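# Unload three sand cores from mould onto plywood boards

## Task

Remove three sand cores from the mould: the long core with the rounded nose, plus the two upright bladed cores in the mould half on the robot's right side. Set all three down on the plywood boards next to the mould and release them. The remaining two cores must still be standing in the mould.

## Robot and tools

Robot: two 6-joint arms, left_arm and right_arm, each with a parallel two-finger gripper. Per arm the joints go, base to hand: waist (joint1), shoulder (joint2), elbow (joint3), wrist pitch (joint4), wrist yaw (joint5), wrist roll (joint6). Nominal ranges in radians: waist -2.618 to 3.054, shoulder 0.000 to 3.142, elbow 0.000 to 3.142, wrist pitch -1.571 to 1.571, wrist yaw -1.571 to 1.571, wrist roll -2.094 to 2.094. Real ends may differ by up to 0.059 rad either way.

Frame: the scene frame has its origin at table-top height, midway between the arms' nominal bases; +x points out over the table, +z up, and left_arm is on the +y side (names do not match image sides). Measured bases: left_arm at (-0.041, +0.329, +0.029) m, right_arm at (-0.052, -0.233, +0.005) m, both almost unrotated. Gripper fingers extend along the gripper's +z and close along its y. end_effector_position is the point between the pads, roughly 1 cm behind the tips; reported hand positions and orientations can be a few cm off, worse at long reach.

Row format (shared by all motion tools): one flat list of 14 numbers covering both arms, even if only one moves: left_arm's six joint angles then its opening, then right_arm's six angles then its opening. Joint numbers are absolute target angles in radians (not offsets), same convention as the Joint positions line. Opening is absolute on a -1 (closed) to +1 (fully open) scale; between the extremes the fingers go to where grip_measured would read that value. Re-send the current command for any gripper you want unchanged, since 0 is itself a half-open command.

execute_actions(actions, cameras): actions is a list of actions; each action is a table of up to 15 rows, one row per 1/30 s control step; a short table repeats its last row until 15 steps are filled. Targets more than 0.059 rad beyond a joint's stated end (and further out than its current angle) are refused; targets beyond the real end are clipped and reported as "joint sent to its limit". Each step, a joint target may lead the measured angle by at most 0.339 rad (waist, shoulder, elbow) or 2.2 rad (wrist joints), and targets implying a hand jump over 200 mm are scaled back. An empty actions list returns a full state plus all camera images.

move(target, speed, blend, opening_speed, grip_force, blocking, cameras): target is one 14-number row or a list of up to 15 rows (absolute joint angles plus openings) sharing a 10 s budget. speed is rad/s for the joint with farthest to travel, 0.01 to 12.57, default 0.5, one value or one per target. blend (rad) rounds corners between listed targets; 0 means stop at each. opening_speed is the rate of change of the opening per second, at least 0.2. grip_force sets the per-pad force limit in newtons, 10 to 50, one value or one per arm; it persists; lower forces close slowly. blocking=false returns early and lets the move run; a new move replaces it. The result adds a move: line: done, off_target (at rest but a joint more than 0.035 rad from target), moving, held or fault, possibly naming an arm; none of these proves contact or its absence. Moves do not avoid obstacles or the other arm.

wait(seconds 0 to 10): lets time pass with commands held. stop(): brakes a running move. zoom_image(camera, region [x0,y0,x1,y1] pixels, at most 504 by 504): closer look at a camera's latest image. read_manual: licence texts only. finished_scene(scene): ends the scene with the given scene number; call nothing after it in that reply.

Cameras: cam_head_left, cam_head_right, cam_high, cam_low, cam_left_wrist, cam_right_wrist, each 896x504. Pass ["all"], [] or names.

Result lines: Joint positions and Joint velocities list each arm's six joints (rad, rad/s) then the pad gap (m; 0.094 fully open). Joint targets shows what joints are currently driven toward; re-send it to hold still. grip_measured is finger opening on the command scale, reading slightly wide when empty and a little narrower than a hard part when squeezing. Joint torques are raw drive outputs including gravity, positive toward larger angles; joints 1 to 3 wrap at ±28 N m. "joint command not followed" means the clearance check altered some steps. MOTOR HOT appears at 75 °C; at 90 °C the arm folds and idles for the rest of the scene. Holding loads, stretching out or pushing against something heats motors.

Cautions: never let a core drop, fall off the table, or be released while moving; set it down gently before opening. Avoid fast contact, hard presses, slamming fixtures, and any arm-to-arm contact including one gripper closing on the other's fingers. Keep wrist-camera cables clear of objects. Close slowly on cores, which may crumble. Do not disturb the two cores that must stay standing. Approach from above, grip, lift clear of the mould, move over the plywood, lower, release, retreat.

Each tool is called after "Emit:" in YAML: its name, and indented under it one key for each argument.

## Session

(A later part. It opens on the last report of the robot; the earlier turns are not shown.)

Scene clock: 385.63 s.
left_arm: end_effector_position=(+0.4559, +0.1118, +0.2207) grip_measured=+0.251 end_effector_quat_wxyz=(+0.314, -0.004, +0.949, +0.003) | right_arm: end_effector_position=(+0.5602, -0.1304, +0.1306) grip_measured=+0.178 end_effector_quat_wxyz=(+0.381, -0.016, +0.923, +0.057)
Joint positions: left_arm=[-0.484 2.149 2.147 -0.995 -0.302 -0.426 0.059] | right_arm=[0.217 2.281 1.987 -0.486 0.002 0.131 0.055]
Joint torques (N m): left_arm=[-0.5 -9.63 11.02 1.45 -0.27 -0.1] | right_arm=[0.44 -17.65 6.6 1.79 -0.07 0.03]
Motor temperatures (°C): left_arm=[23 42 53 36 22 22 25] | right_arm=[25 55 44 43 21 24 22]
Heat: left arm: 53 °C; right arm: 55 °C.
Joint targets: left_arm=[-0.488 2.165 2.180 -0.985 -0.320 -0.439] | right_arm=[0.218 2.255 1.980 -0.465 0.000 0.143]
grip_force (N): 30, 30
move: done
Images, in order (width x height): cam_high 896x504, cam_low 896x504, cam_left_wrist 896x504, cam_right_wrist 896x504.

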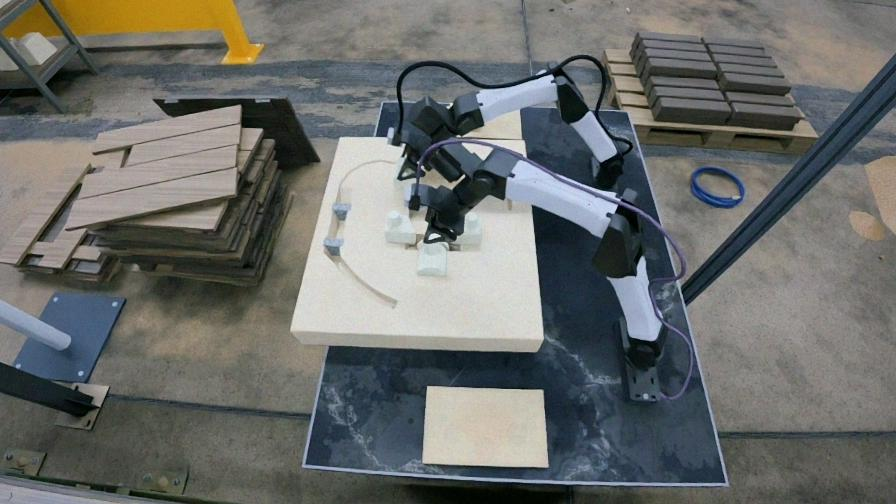

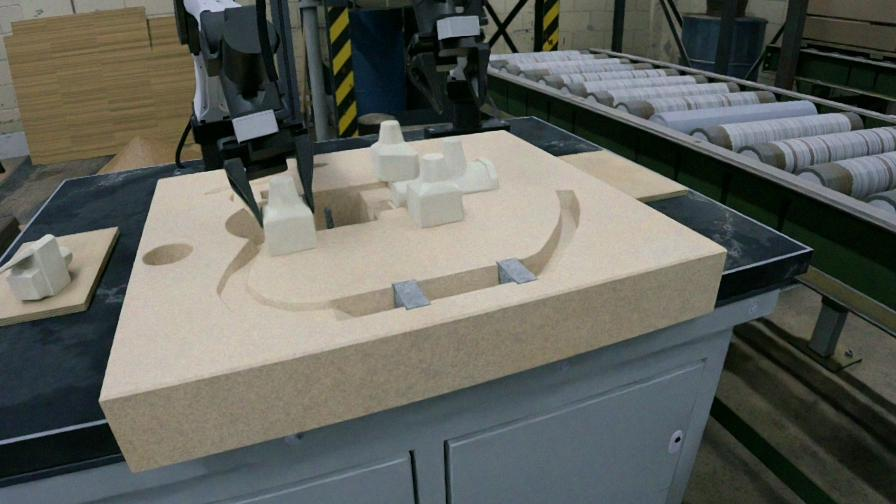

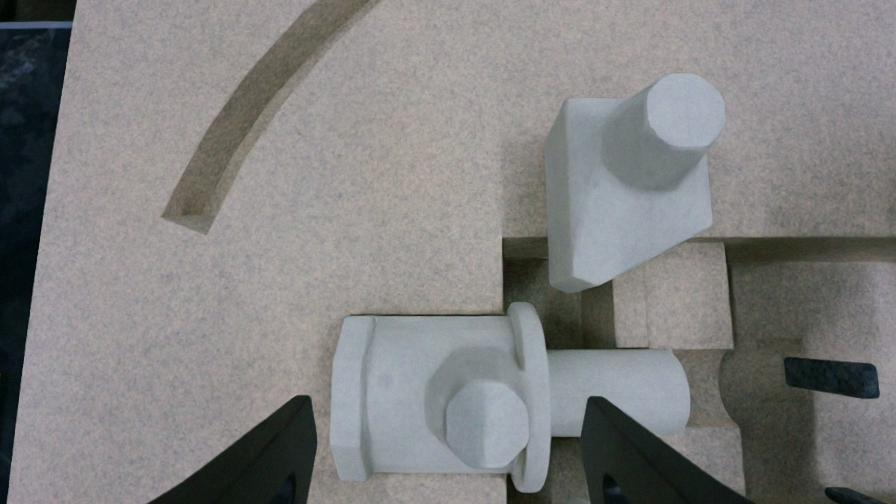

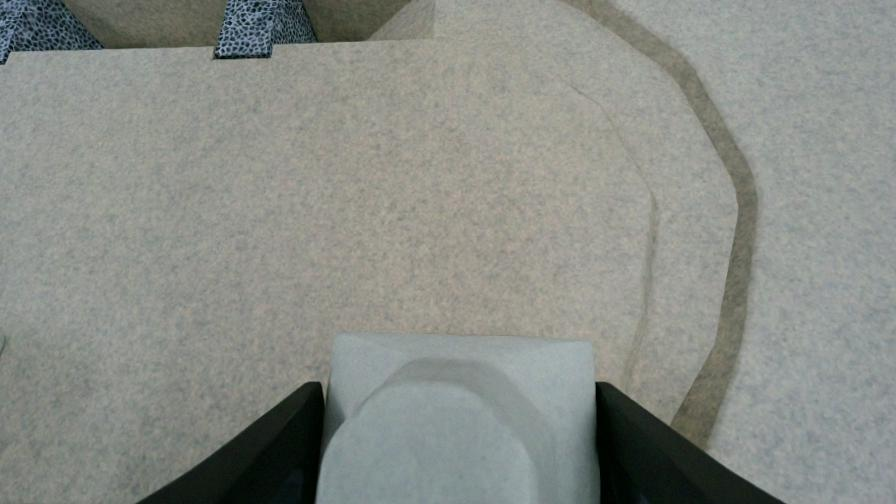

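Emit:
move:
  target:
    - [-0.515,2.165,2.18,-0.985,-0.30,-0.439,0.25,0.218,2.30,2.24,-0.65,0,0.143,0]
    - [-0.515,2.17,2.18,-0.985,-0.30,-0.439,0.25,0.218,2.335,2.48,-0.86,0,0.143,0]
  speed: 0.25
  blend: [0.1,0]
  cameras: ["cam_left_wrist","cam_right_wrist","cam_low","cam_high"]

Emit:
zoom_image:
  camera: "cam_low"
  region: [180, 60, 380, 260]

Scene clock: 397.17 s.
left_arm: end_effector_position=(+0.4505, +0.0987, +0.2184) grip_measured=+0.251 end_effector_quat_wxyz=(+0.313, +0.008, +0.950, +0.000) | right_arm: end_effector_position=(+0.5519, -0.1318, +0.2158) grip_measured=+0.174 end_effector_quat_wxyz=(+0.370, -0.016, +0.927, +0.055)
Joint positions: left_arm=[-0.51 2.154 2.147 -0.995 -0.302 -0.426 0.059] | right_arm=[0.217 2.332 2.435 -0.906 0.002 0.131 0.055]
Joint torques (N m): left_arm=[-0.55 -9.58 10.92 1.43 -0.07 -0.13] | right_arm=[0.49 -14.56 9.95 2.02 -0.03 0.03]
Motor temperatures (°C): left_arm=[23 46 53 36 22 22 25] | right_arm=[25 59 44 43 21 24 22]
Heat: left arm: 53 °C; right arm: 59 °C.
Joint targets: left_arm=[-0.515 2.170 2.180 -0.985 -0.300 -0.439] | right_arm=[0.218 2.335 2.480 -0.860 0.000 0.143]
grip_force (N): 30, 30
move: off_target (right_arm); right_arm: the wrist pitch is farthest, 0.046 rad from its target
Images, in order (width x height): cam_high 896x504, cam_low 896x504, cam_left_wrist 896x504, cam_right_wrist 896x504.

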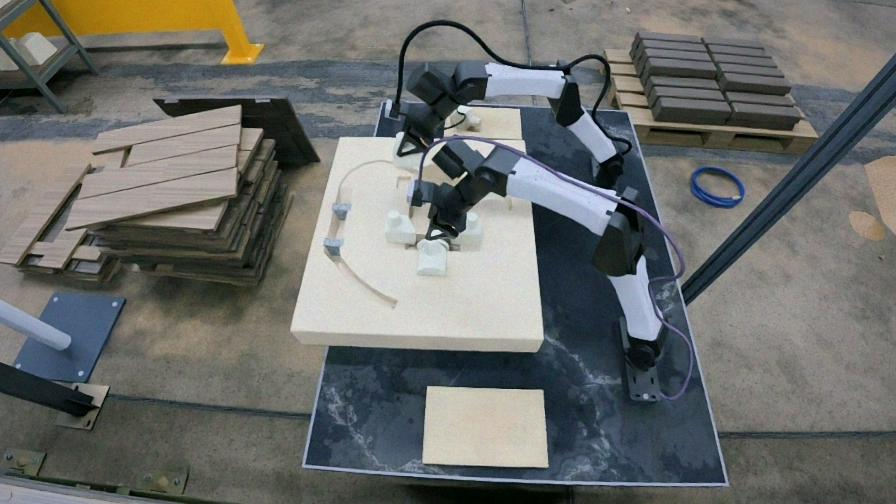

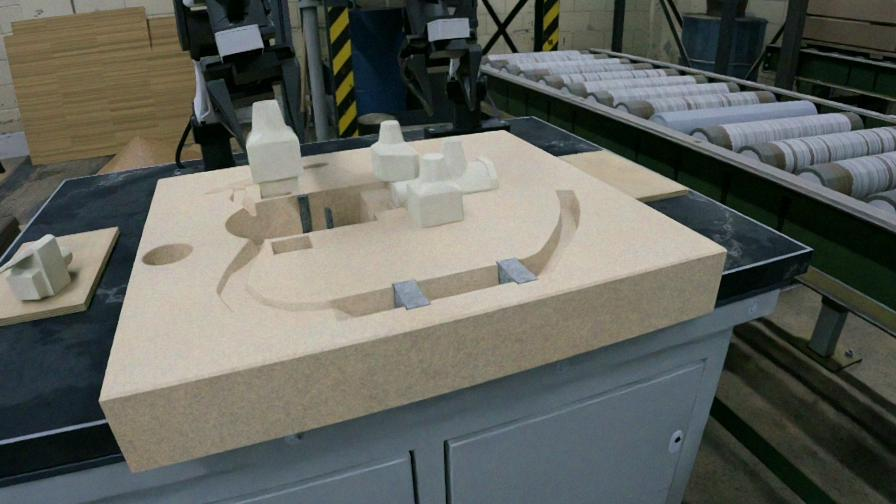

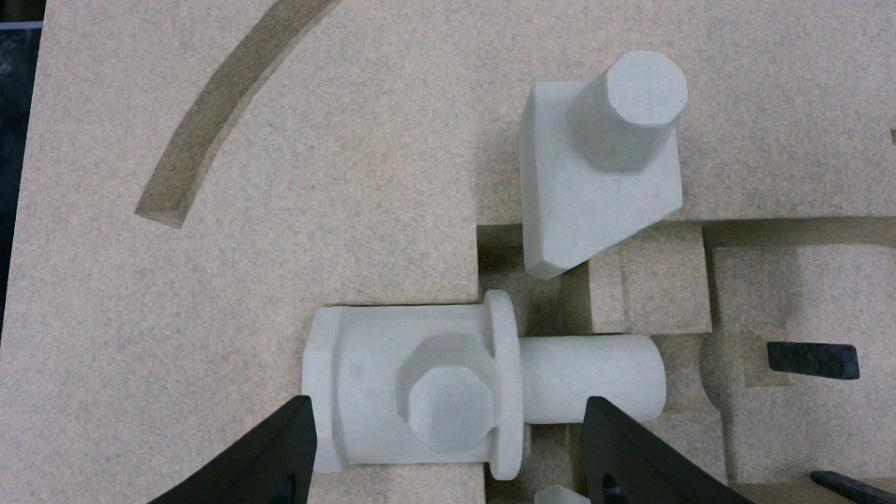

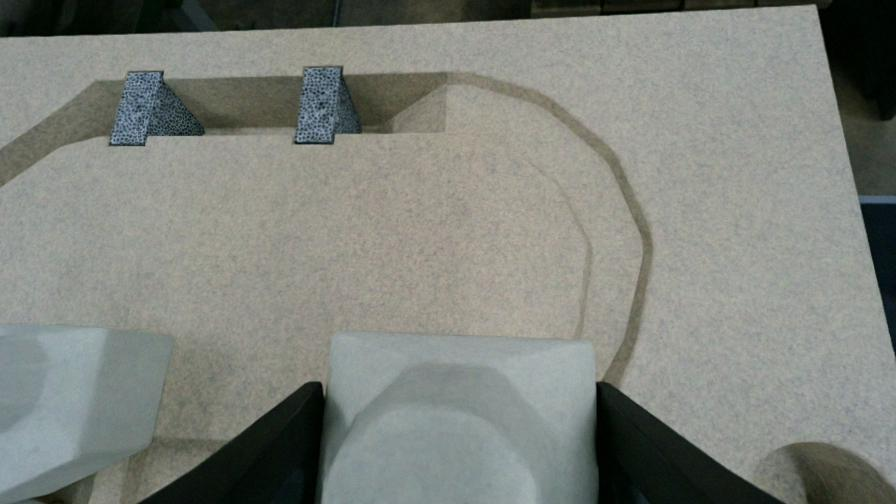

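Scaled by 2.520 from the camera's 896x504 image, which has a finer 1280x720 frame.

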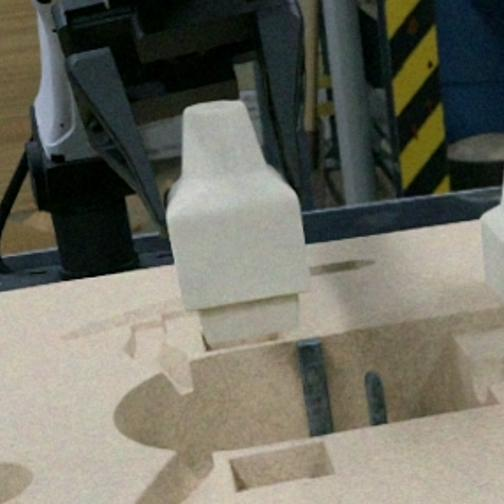

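Emit:
move:
  target:
    - [-0.515,2.125,1.895,-0.725,-0.30,-0.439,0.25,-0.2,1.88,2.02,-0.65,0,0.1,0]
    - [-0.515,2.125,1.895,-0.725,-0.30,-0.439,0.25,-0.617,1.665,0.76,0.75,0,0.2,0]
  speed: 0.4
  blend: [0.15,0]
  cameras: ["cam_left_wrist","cam_right_wrist","cam_low","cam_high","cam_head_right"]

Emit:
zoom_image:
  camera: "cam_low"
  region: [350, 80, 510, 220]

Emit:
zoom_image:
  camera: "cam_high"
  region: [400, 60, 560, 160]

Emit:
zoom_image:
  camera: "cam_head_right"
  region: [500, 220, 680, 420]

Scene clock: 434.73 s.
left_arm: end_effector_position=(+0.4607, +0.0927, +0.1633) grip_measured=+0.251 end_effector_quat_wxyz=(+0.323, +0.006, +0.946, -0.006) | right_arm: end_effector_position=(+0.3284, -0.5308, +0.1329) grip_measured=+0.173 end_effector_quat_wxyz=(+0.568, +0.334, +0.740, -0.139)
Joint positions: left_arm=[-0.51 2.154 1.913 -0.736 -0.302 -0.426 0.059] | right_arm=[-0.614 1.72 0.75 0.647 0 0.184 0.055]
Joint torques (N m): left_arm=[-0.64 -13.64 6.41 1.49 -0.07 -0.13] | right_arm=[0.09 -14.12 6.64 2.83 0 0.1]
Motor temperatures (°C): left_arm=[23 53 52 36 22 22 25] | right_arm=[25 61 45 46 21 24 23]
Heat: left arm: 53 °C; right arm: 61 °C.
Joint targets: left_arm=[-0.515 2.125 1.895 -0.725 -0.300 -0.439] | right_arm=[-0.617 1.665 0.760 0.750 0.000 0.200]
grip_force (N): 30, 30
move: off_target (right_arm); right_arm: the wrist pitch is farthest, 0.103 rad from its target
Images, in order (width x height): cam_head_right 896x504, cam_high 896x504, cam_low 896x504, cam_left_wrist 896x504, cam_right_wrist 896x504.

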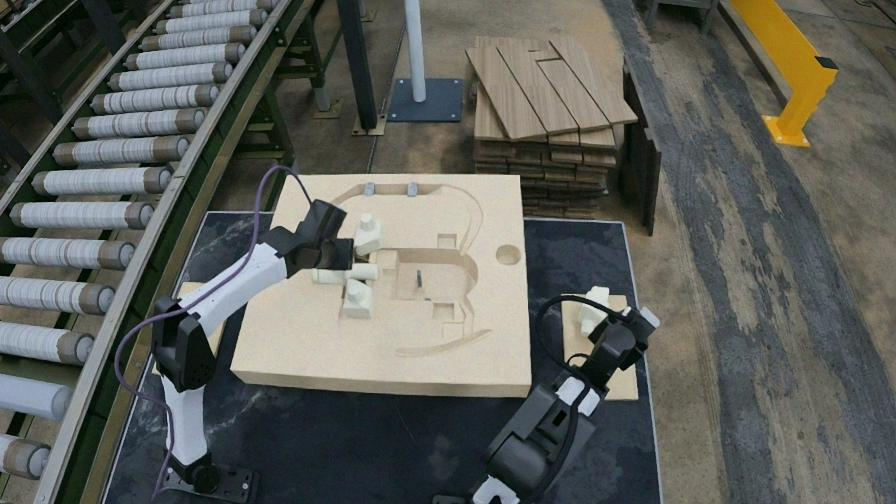

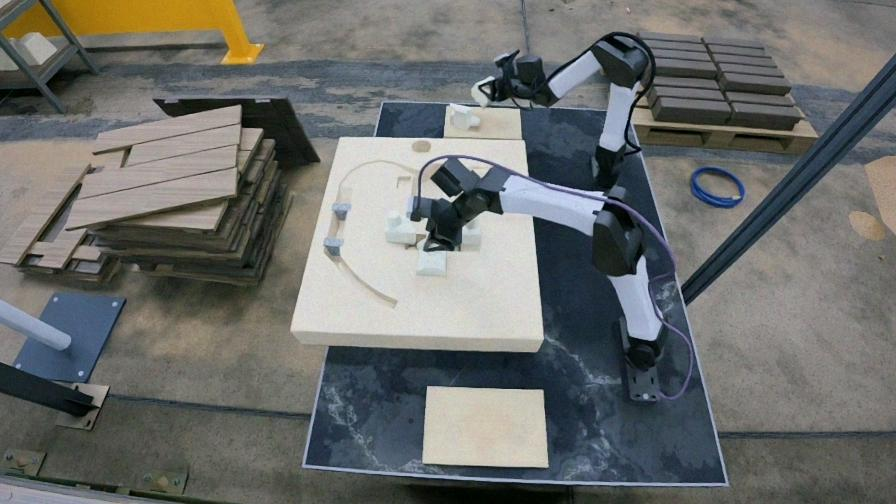

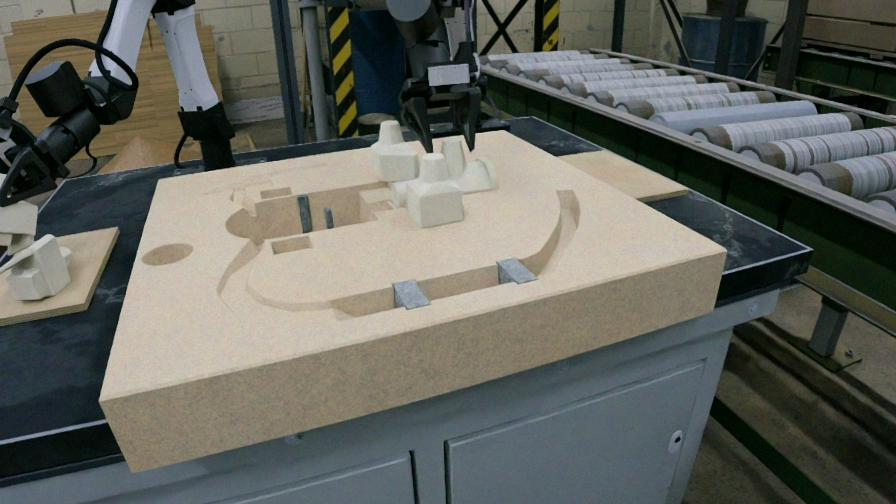

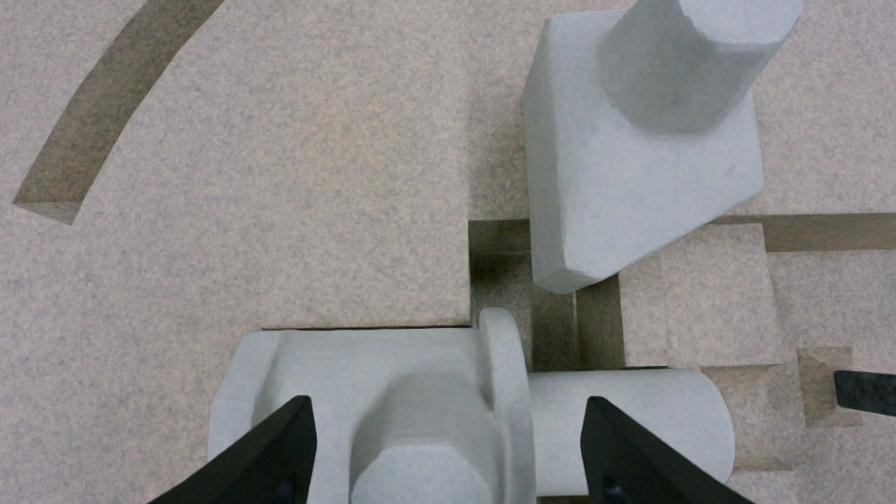

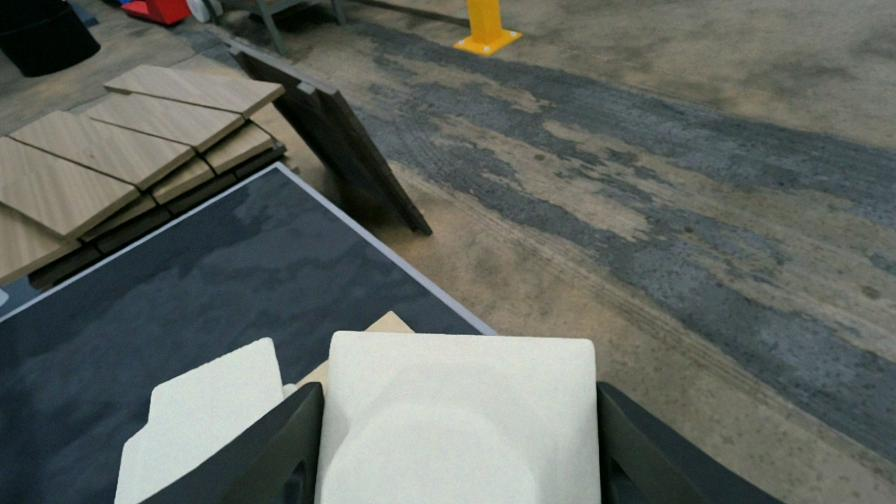

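Scaled by 3.150 from the camera's 896x504 image, which has a finer 1280x720 frame.

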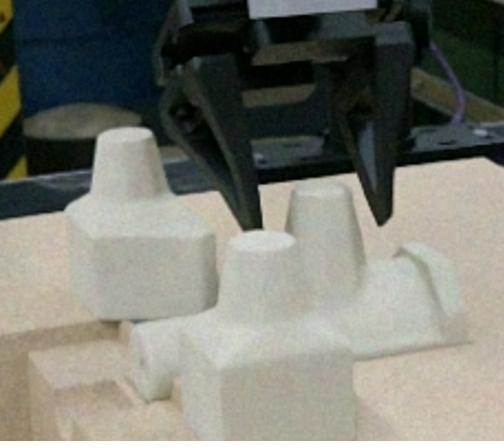

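Scaled by 3.150 from the camera's 896x504 image, which has a finer 1280x720 frame.

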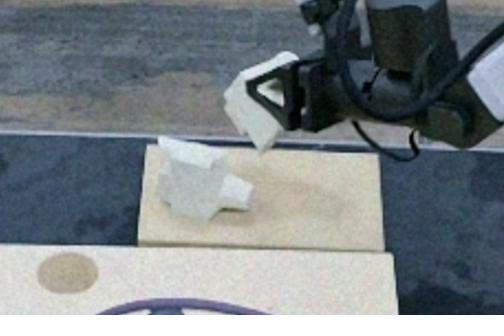

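Scaled by 2.520 from the camera's 896x504 image, which has a finer 1280x720 frame.

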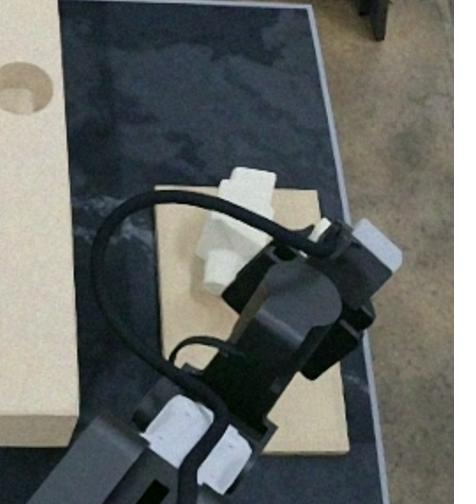

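Emit:
move:
  target:
    - [-0.503,2.125,1.895,-0.765,-0.30,-0.439,0.25,-0.617,1.77,0.72,0.88,0,0.2,0]
    - [-0.503,2.125,1.895,-0.765,-0.30,-0.439,-0.7,-0.617,1.77,0.72,0.88,0,0.2,0]
  speed: 0.15
  grip_force: [30,15]
  cameras: ["cam_left_wrist","cam_low","cam_high"]

Emit:
zoom_image:
  camera: "cam_low"
  region: [350, 80, 510, 220]

Emit:
zoom_image:
  camera: "cam_high"
  region: [400, 60, 560, 160]

Emit:
zoom_image:
  camera: "cam_low"
  region: [0, 150, 200, 350]

Scene clock: 453.17 s.
left_arm: end_effector_position=(+0.4578, +0.0976, +0.1603) grip_measured=-0.290 end_effector_quat_wxyz=(+0.313, +0.006, +0.950, +0.001) | right_arm: end_effector_position=(+0.3286, -0.5310, +0.1223) grip_measured=+0.178 end_effector_quat_wxyz=(+0.582, +0.329, +0.730, -0.143)
Joint positions: left_arm=[-0.505 2.154 1.913 -0.76 -0.302 -0.426 0.033] | right_arm=[-0.614 1.774 0.711 0.777 0 0.184 0.055]
Joint torques (N m): left_arm=[0.01 -13.59 6.39 1.3 -0.07 -0.1] | right_arm=[-0.02 -9.13 6.31 2.89 -0.01 0.11]
Motor temperatures (°C): left_arm=[23 61 49 36 22 22 25] | right_arm=[25 59 43 55 21 24 23]
Heat: left arm: 61 °C; right arm: 59 °C.
Joint targets: left_arm=[-0.503 2.125 1.895 -0.765 -0.300 -0.439] | right_arm=[-0.617 1.770 0.720 0.880 0.000 0.200]
grip_force (N): 30, 15
move: off_target (right_arm); right_arm: the wrist pitch is farthest, 0.103 rad from its target
Images, in order (width x height): cam_high 896x504, cam_low 896x504, cam_left_wrist 896x504.

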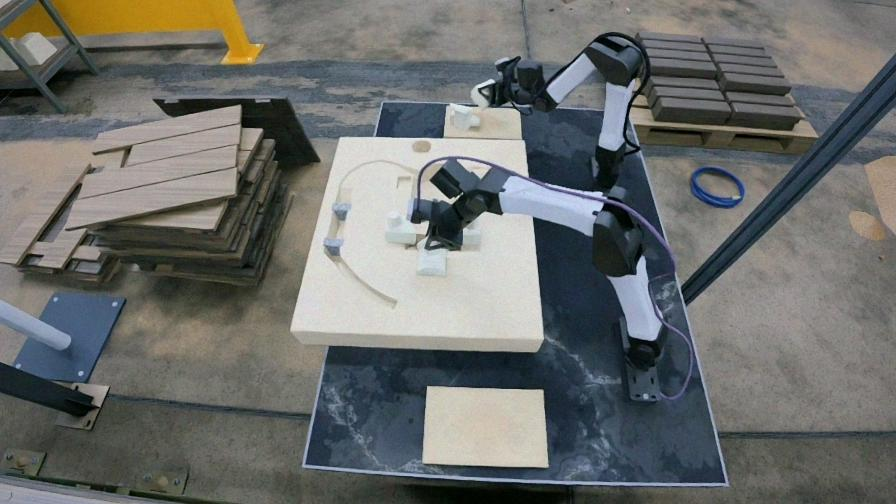

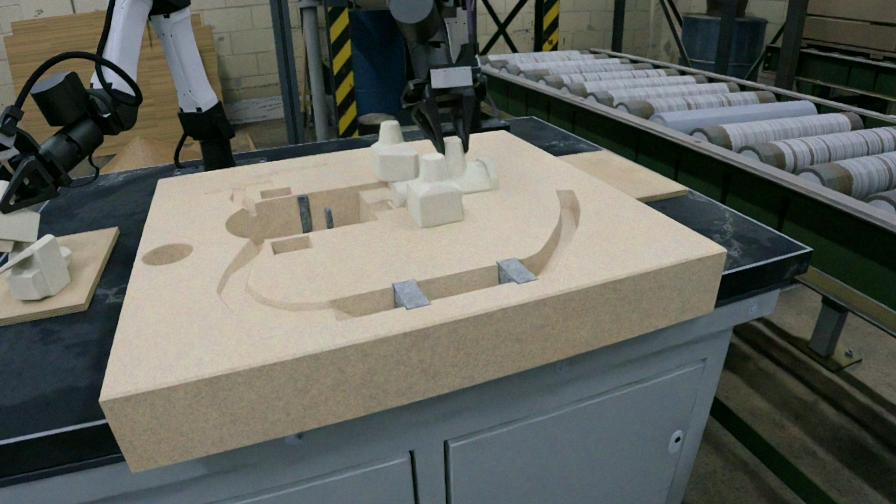

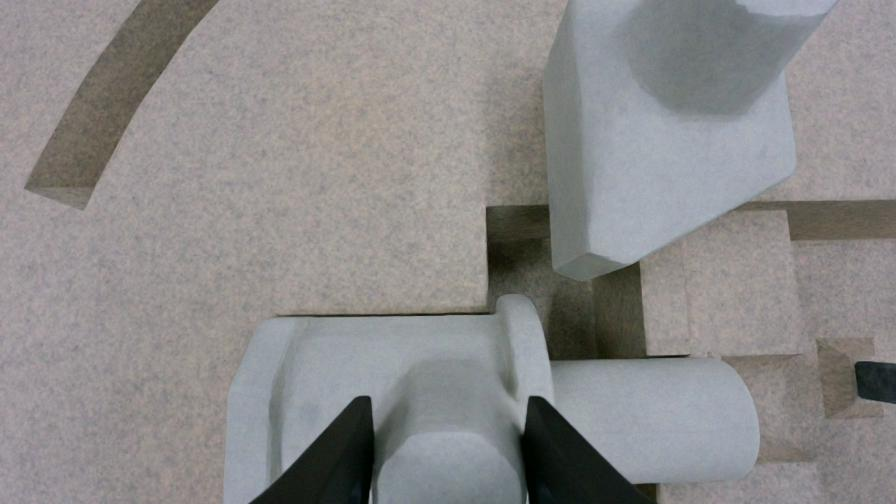

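Scaled by 3.150 from the camera's 896x504 image, which has a finer 1280x720 frame.

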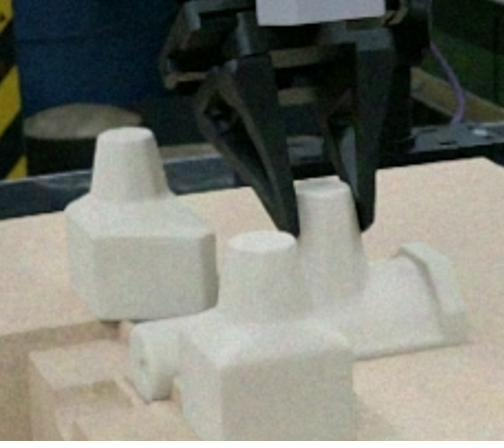

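Scaled by 3.150 from the camera's 896x504 image, which has a finer 1280x720 frame.

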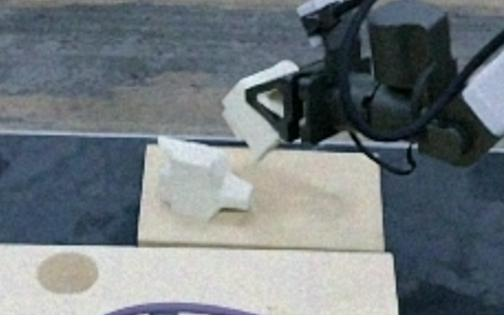

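Scaled by 2.520 from the camera's 896x504 image, which has a finer 1280x720 frame.

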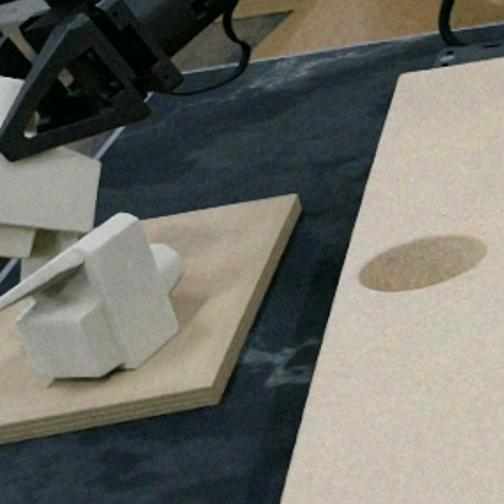

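Emit:
move:
  target:
    - [-0.503,2.15,2.17,-0.97,-0.30,-0.439,-0.7,-0.617,1.815,0.72,0.88,0,0.2,0]
    - [-0.503,2.25,2.5,-1.2,-0.30,-0.439,-0.7,-0.617,1.815,0.72,0.88,0,0.2,0]
  speed: 0.2
  blend: [0.1,0]
  grip_force: [40,15]
  cameras: ["cam_left_wrist","cam_low","cam_high"]

Emit:
zoom_image:
  camera: "cam_low"
  region: [350, 60, 510, 220]

Emit:
zoom_image:
  camera: "cam_high"
  region: [400, 60, 560, 160]

Emit:
zoom_image:
  camera: "cam_low"
  region: [0, 150, 200, 350]

Scene clock: 464.80 s.
left_arm: end_effector_position=(+0.4454, +0.1000, +0.2285) grip_measured=-0.310 end_effector_quat_wxyz=(+0.270, +0.007, +0.963, +0.003) | right_arm: end_effector_position=(+0.3286, -0.5309, +0.1034) grip_measured=+0.178 end_effector_quat_wxyz=(+0.566, +0.334, +0.740, -0.139)
Joint positions: left_arm=[-0.501 2.275 2.44 -1.251 -0.265 -0.444 0.032] | right_arm=[-0.614 1.816 0.711 0.779 0 0.184 0.055]
Joint torques (N m): left_arm=[-0.32 -13.59 12.94 1.71 -0.45 0.06] | right_arm=[0.03 -8.99 6.06 2.83 0 0.11]
Motor temperatures (°C): left_arm=[23 64 49 36 22 22 25] | right_arm=[25 55 42 56 21 24 22]
Heat: left arm: 64 °C; right arm: 56 °C.
Joint targets: left_arm=[-0.503 2.250 2.500 -1.200 -0.300 -0.439] | right_arm=[-0.617 1.815 0.720 0.880 0.000 0.200]
grip_force (N): 40, 15
move: off_target (left_arm, right_arm); left_arm: the elbow is farthest, 0.060 rad from its target; right_arm: the wrist pitch is farthest, 0.101 rad from its target
Images, in order (width x height): cam_high 896x504, cam_low 896x504, cam_left_wrist 896x504.

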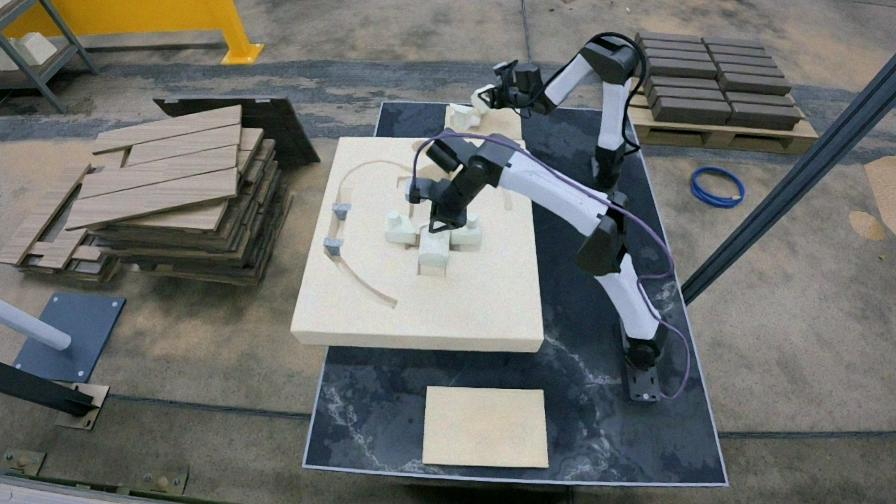

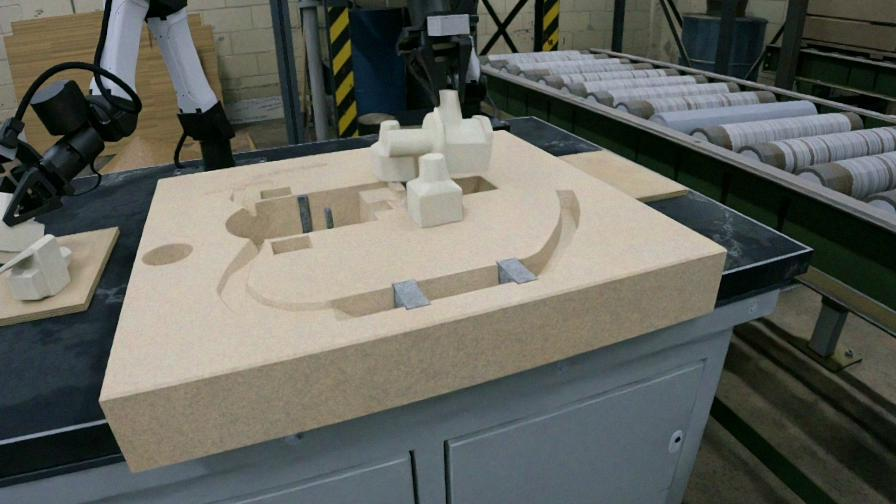

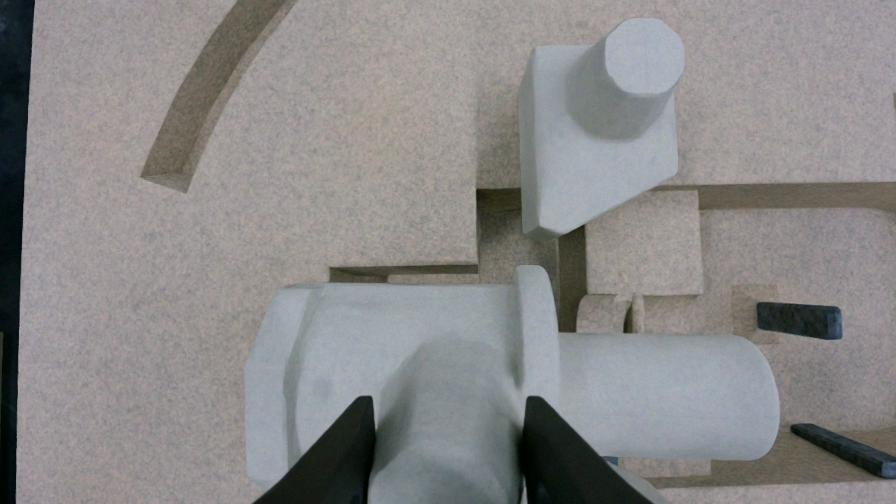

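Scaled by 3.150 from the camera's 896x504 image, which has a finer 1280x720 frame.

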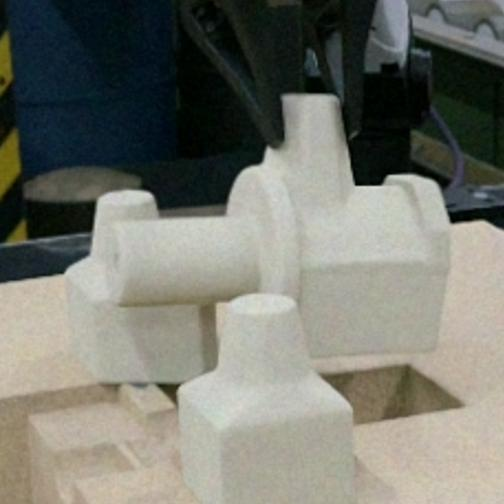

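Scaled by 3.150 from the camera's 896x504 image, which has a finer 1280x720 frame.

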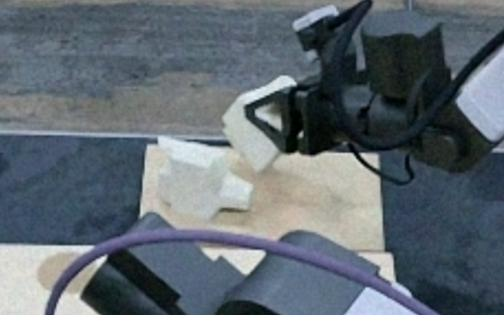

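Scaled by 2.520 from the camera's 896x504 image, which has a finer 1280x720 frame.

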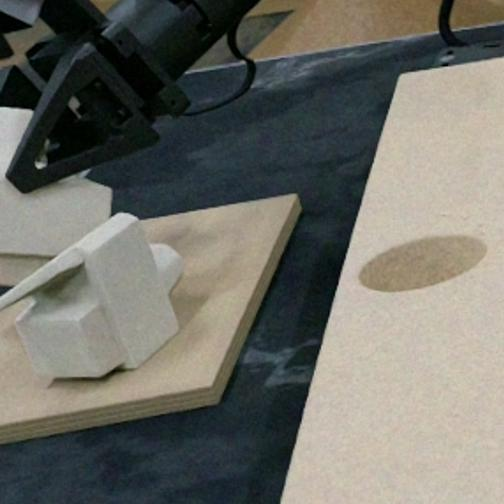

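Emit:
move:
  target:
    - [-0.2,2.25,2.5,-1.2,-0.30,-0.439,-0.7,-0.617,1.815,0.72,0.88,0,0.2,0]
    - [0.258,1.725,1.40,-0.70,-0.367,-0.624,-0.7,-0.617,1.815,0.72,0.88,0,0.2,0]
  speed: 0.4
  blend: [0.1,0]
  cameras: ["cam_left_wrist","cam_low","cam_high","cam_right_wrist"]

Emit:
move:
  target:
    - [0.258,1.725,1.40,-0.70,-0.367,-0.624,-0.7,-0.617,1.815,0.72,0.88,0,0.2,0.183]
    - [0.258,1.725,1.40,-0.70,-0.367,-0.624,-0.7,-0.617,1.74,0.59,0.92,0,0.2,0.183]
  speed: 0.12
  opening_speed: 0.3
  cameras: ["cam_low","cam_high"]

Emit:
zoom_image:
  camera: "cam_high"
  region: [400, 60, 560, 160]

Emit:
zoom_image:
  camera: "cam_low"
  region: [0, 150, 200, 350]

Scene clock: 498.83 s.
left_arm: end_effector_position=(+0.3569, +0.4804, +0.1434) grip_measured=-0.310 end_effector_quat_wxyz=(+0.230, -0.426, +0.867, +0.116) | right_arm: end_effector_position=(+0.3286, -0.5309, +0.1034) grip_measured=+0.178 end_effector_quat_wxyz=(+0.566, +0.334, +0.740, -0.139)
Joint positions: left_arm=[0.258 1.786 1.394 -0.763 -0.323 -0.611 0.032] | right_arm=[-0.614 1.816 0.711 0.779 0 0.184 0.055]
Joint torques (N m): left_arm=[-0.16 -13.24 8.25 1.71 -0.59 -0.13] | right_arm=[-0.08 -8.96 6.05 2.84 -0.01 0.08]
Motor temperatures (°C): left_arm=[23 62 52 36 23 22 26] | right_arm=[25 51 40 61 21 24 22]
Heat: left arm: 62 °C; right arm: 61 °C.
Joint targets: left_arm=[0.258 1.725 1.400 -0.700 -0.367 -0.624] | right_arm=[-0.617 1.815 0.720 0.880 0.000 0.200]
grip_force (N): 40, 15
move: off_target (left_arm, right_arm); left_arm: the wrist pitch is farthest, 0.063 rad from its target; right_arm: the wrist pitch is farthest, 0.101 rad from its target
Images, in order (width x height): cam_high 896x504, cam_low 896x504, cam_left_wrist 896x504, cam_right_wrist 896x504.

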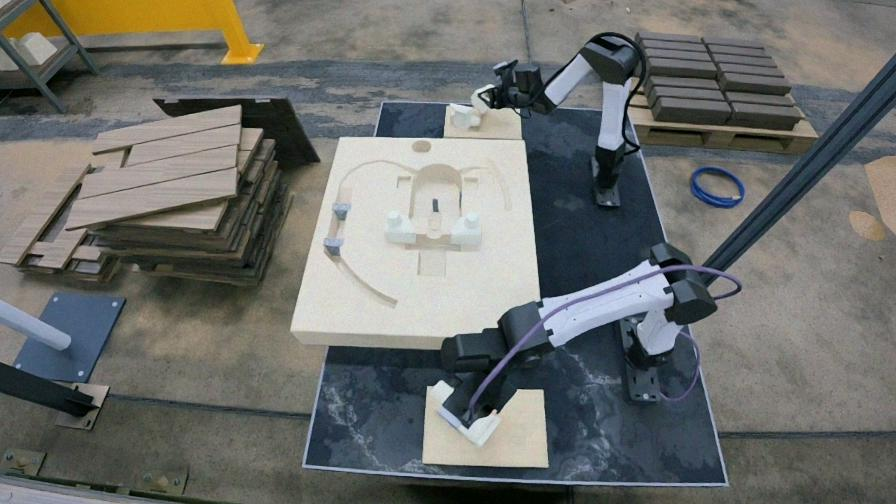

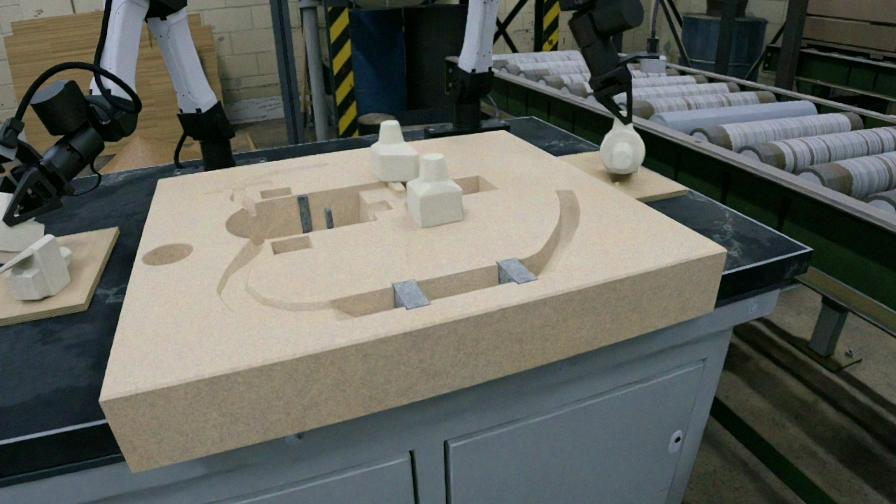

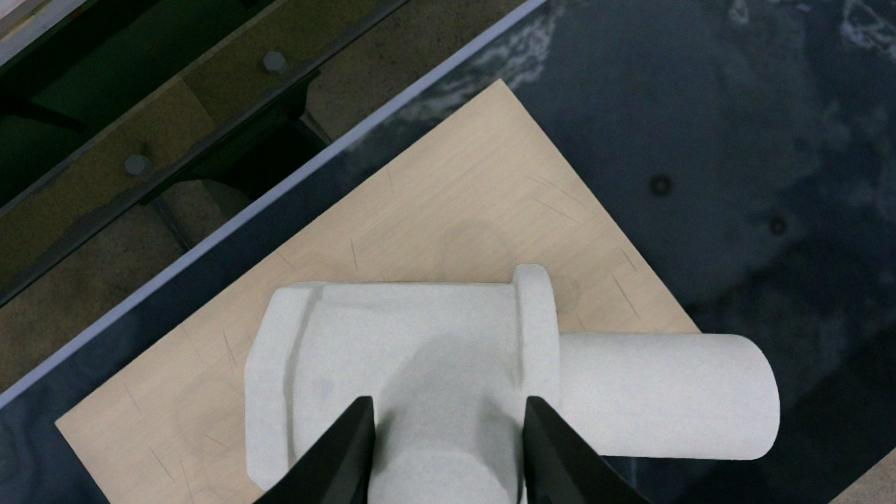

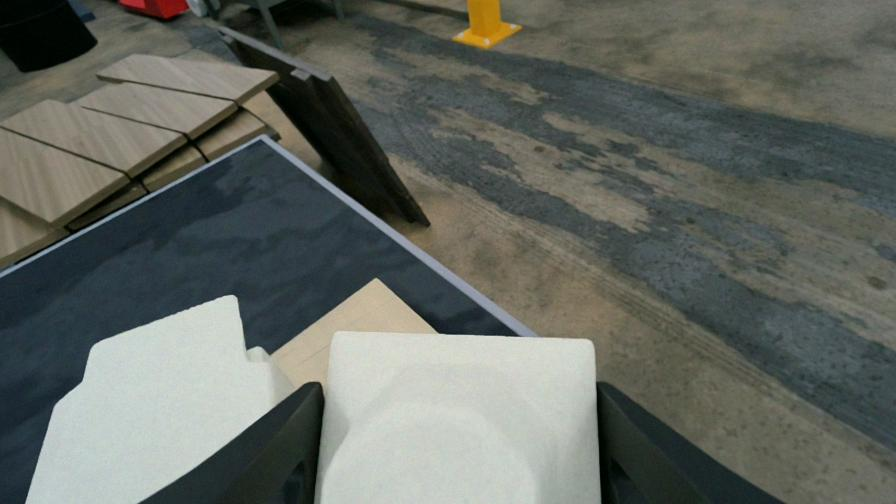

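Scene clock: 501.07 s.
left_arm: end_effector_position=(+0.3569, +0.4804, +0.1434) grip_measured=-0.310 end_effector_quat_wxyz=(+0.230, -0.427, +0.867, +0.116) | right_arm: end_effector_position=(+0.3089, -0.5158, +0.0971) grip_measured=+0.187 end_effector_quat_wxyz=(+0.572, +0.333, +0.736, -0.141)
Joint positions: left_arm=[0.258 1.786 1.394 -0.763 -0.323 -0.611 0.032] | right_arm=[-0.614 1.775 0.592 0.873 0.002 0.184 0.056]
Joint torques (N m): left_arm=[-0.09 -13.26 8.28 1.72 -0.61 -0.12] | right_arm=[0.18 -11.64 4.92 2.37 -0.03 0.09]
Motor temperatures (°C): left_arm=[23 63 53 37 23 22 26] | right_arm=[25 51 40 60 21 24 22]
Heat: left arm: 63 °C; right arm: 60 °C.
Joint targets: left_arm=[0.258 1.725 1.400 -0.700 -0.367 -0.624] | right_arm=[-0.617 1.740 0.590 0.920 0.000 0.200]
grip_force (N): 40, 15
move: off_target (left_arm, right_arm); left_arm: the wrist pitch is farthest, 0.063 rad from its target; right_arm: the wrist pitch is farthest, 0.047 rad from its target
Images, in order (width x height): cam_high 896x504, cam_low 896x504.

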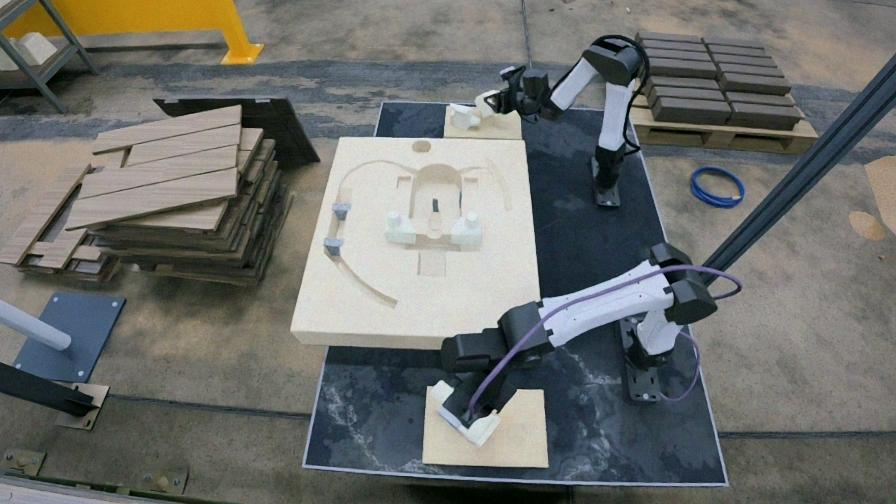

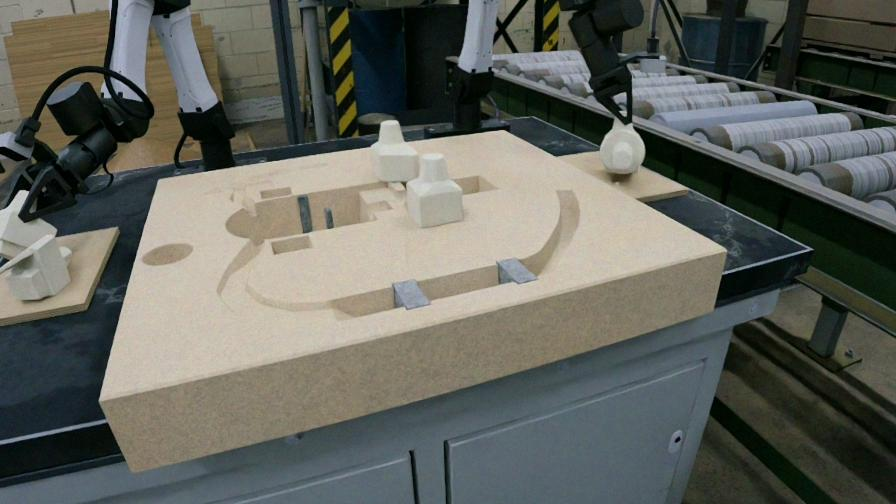

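Scaled by 3.150 from the camera's 896x504 image, which has a finer 1280x720 frame.

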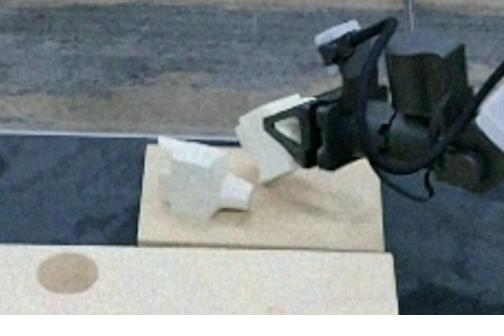

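Scaled by 2.520 from the camera's 896x504 image, which has a finer 1280x720 frame.

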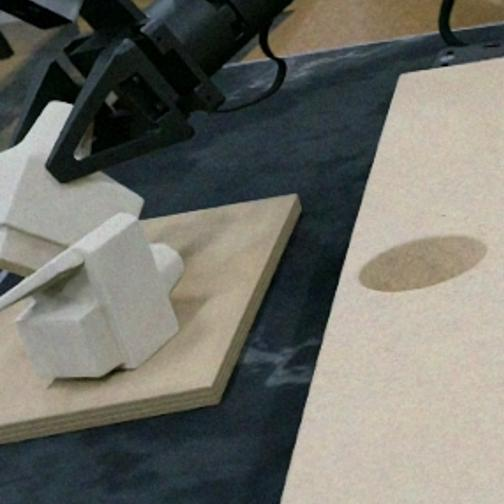

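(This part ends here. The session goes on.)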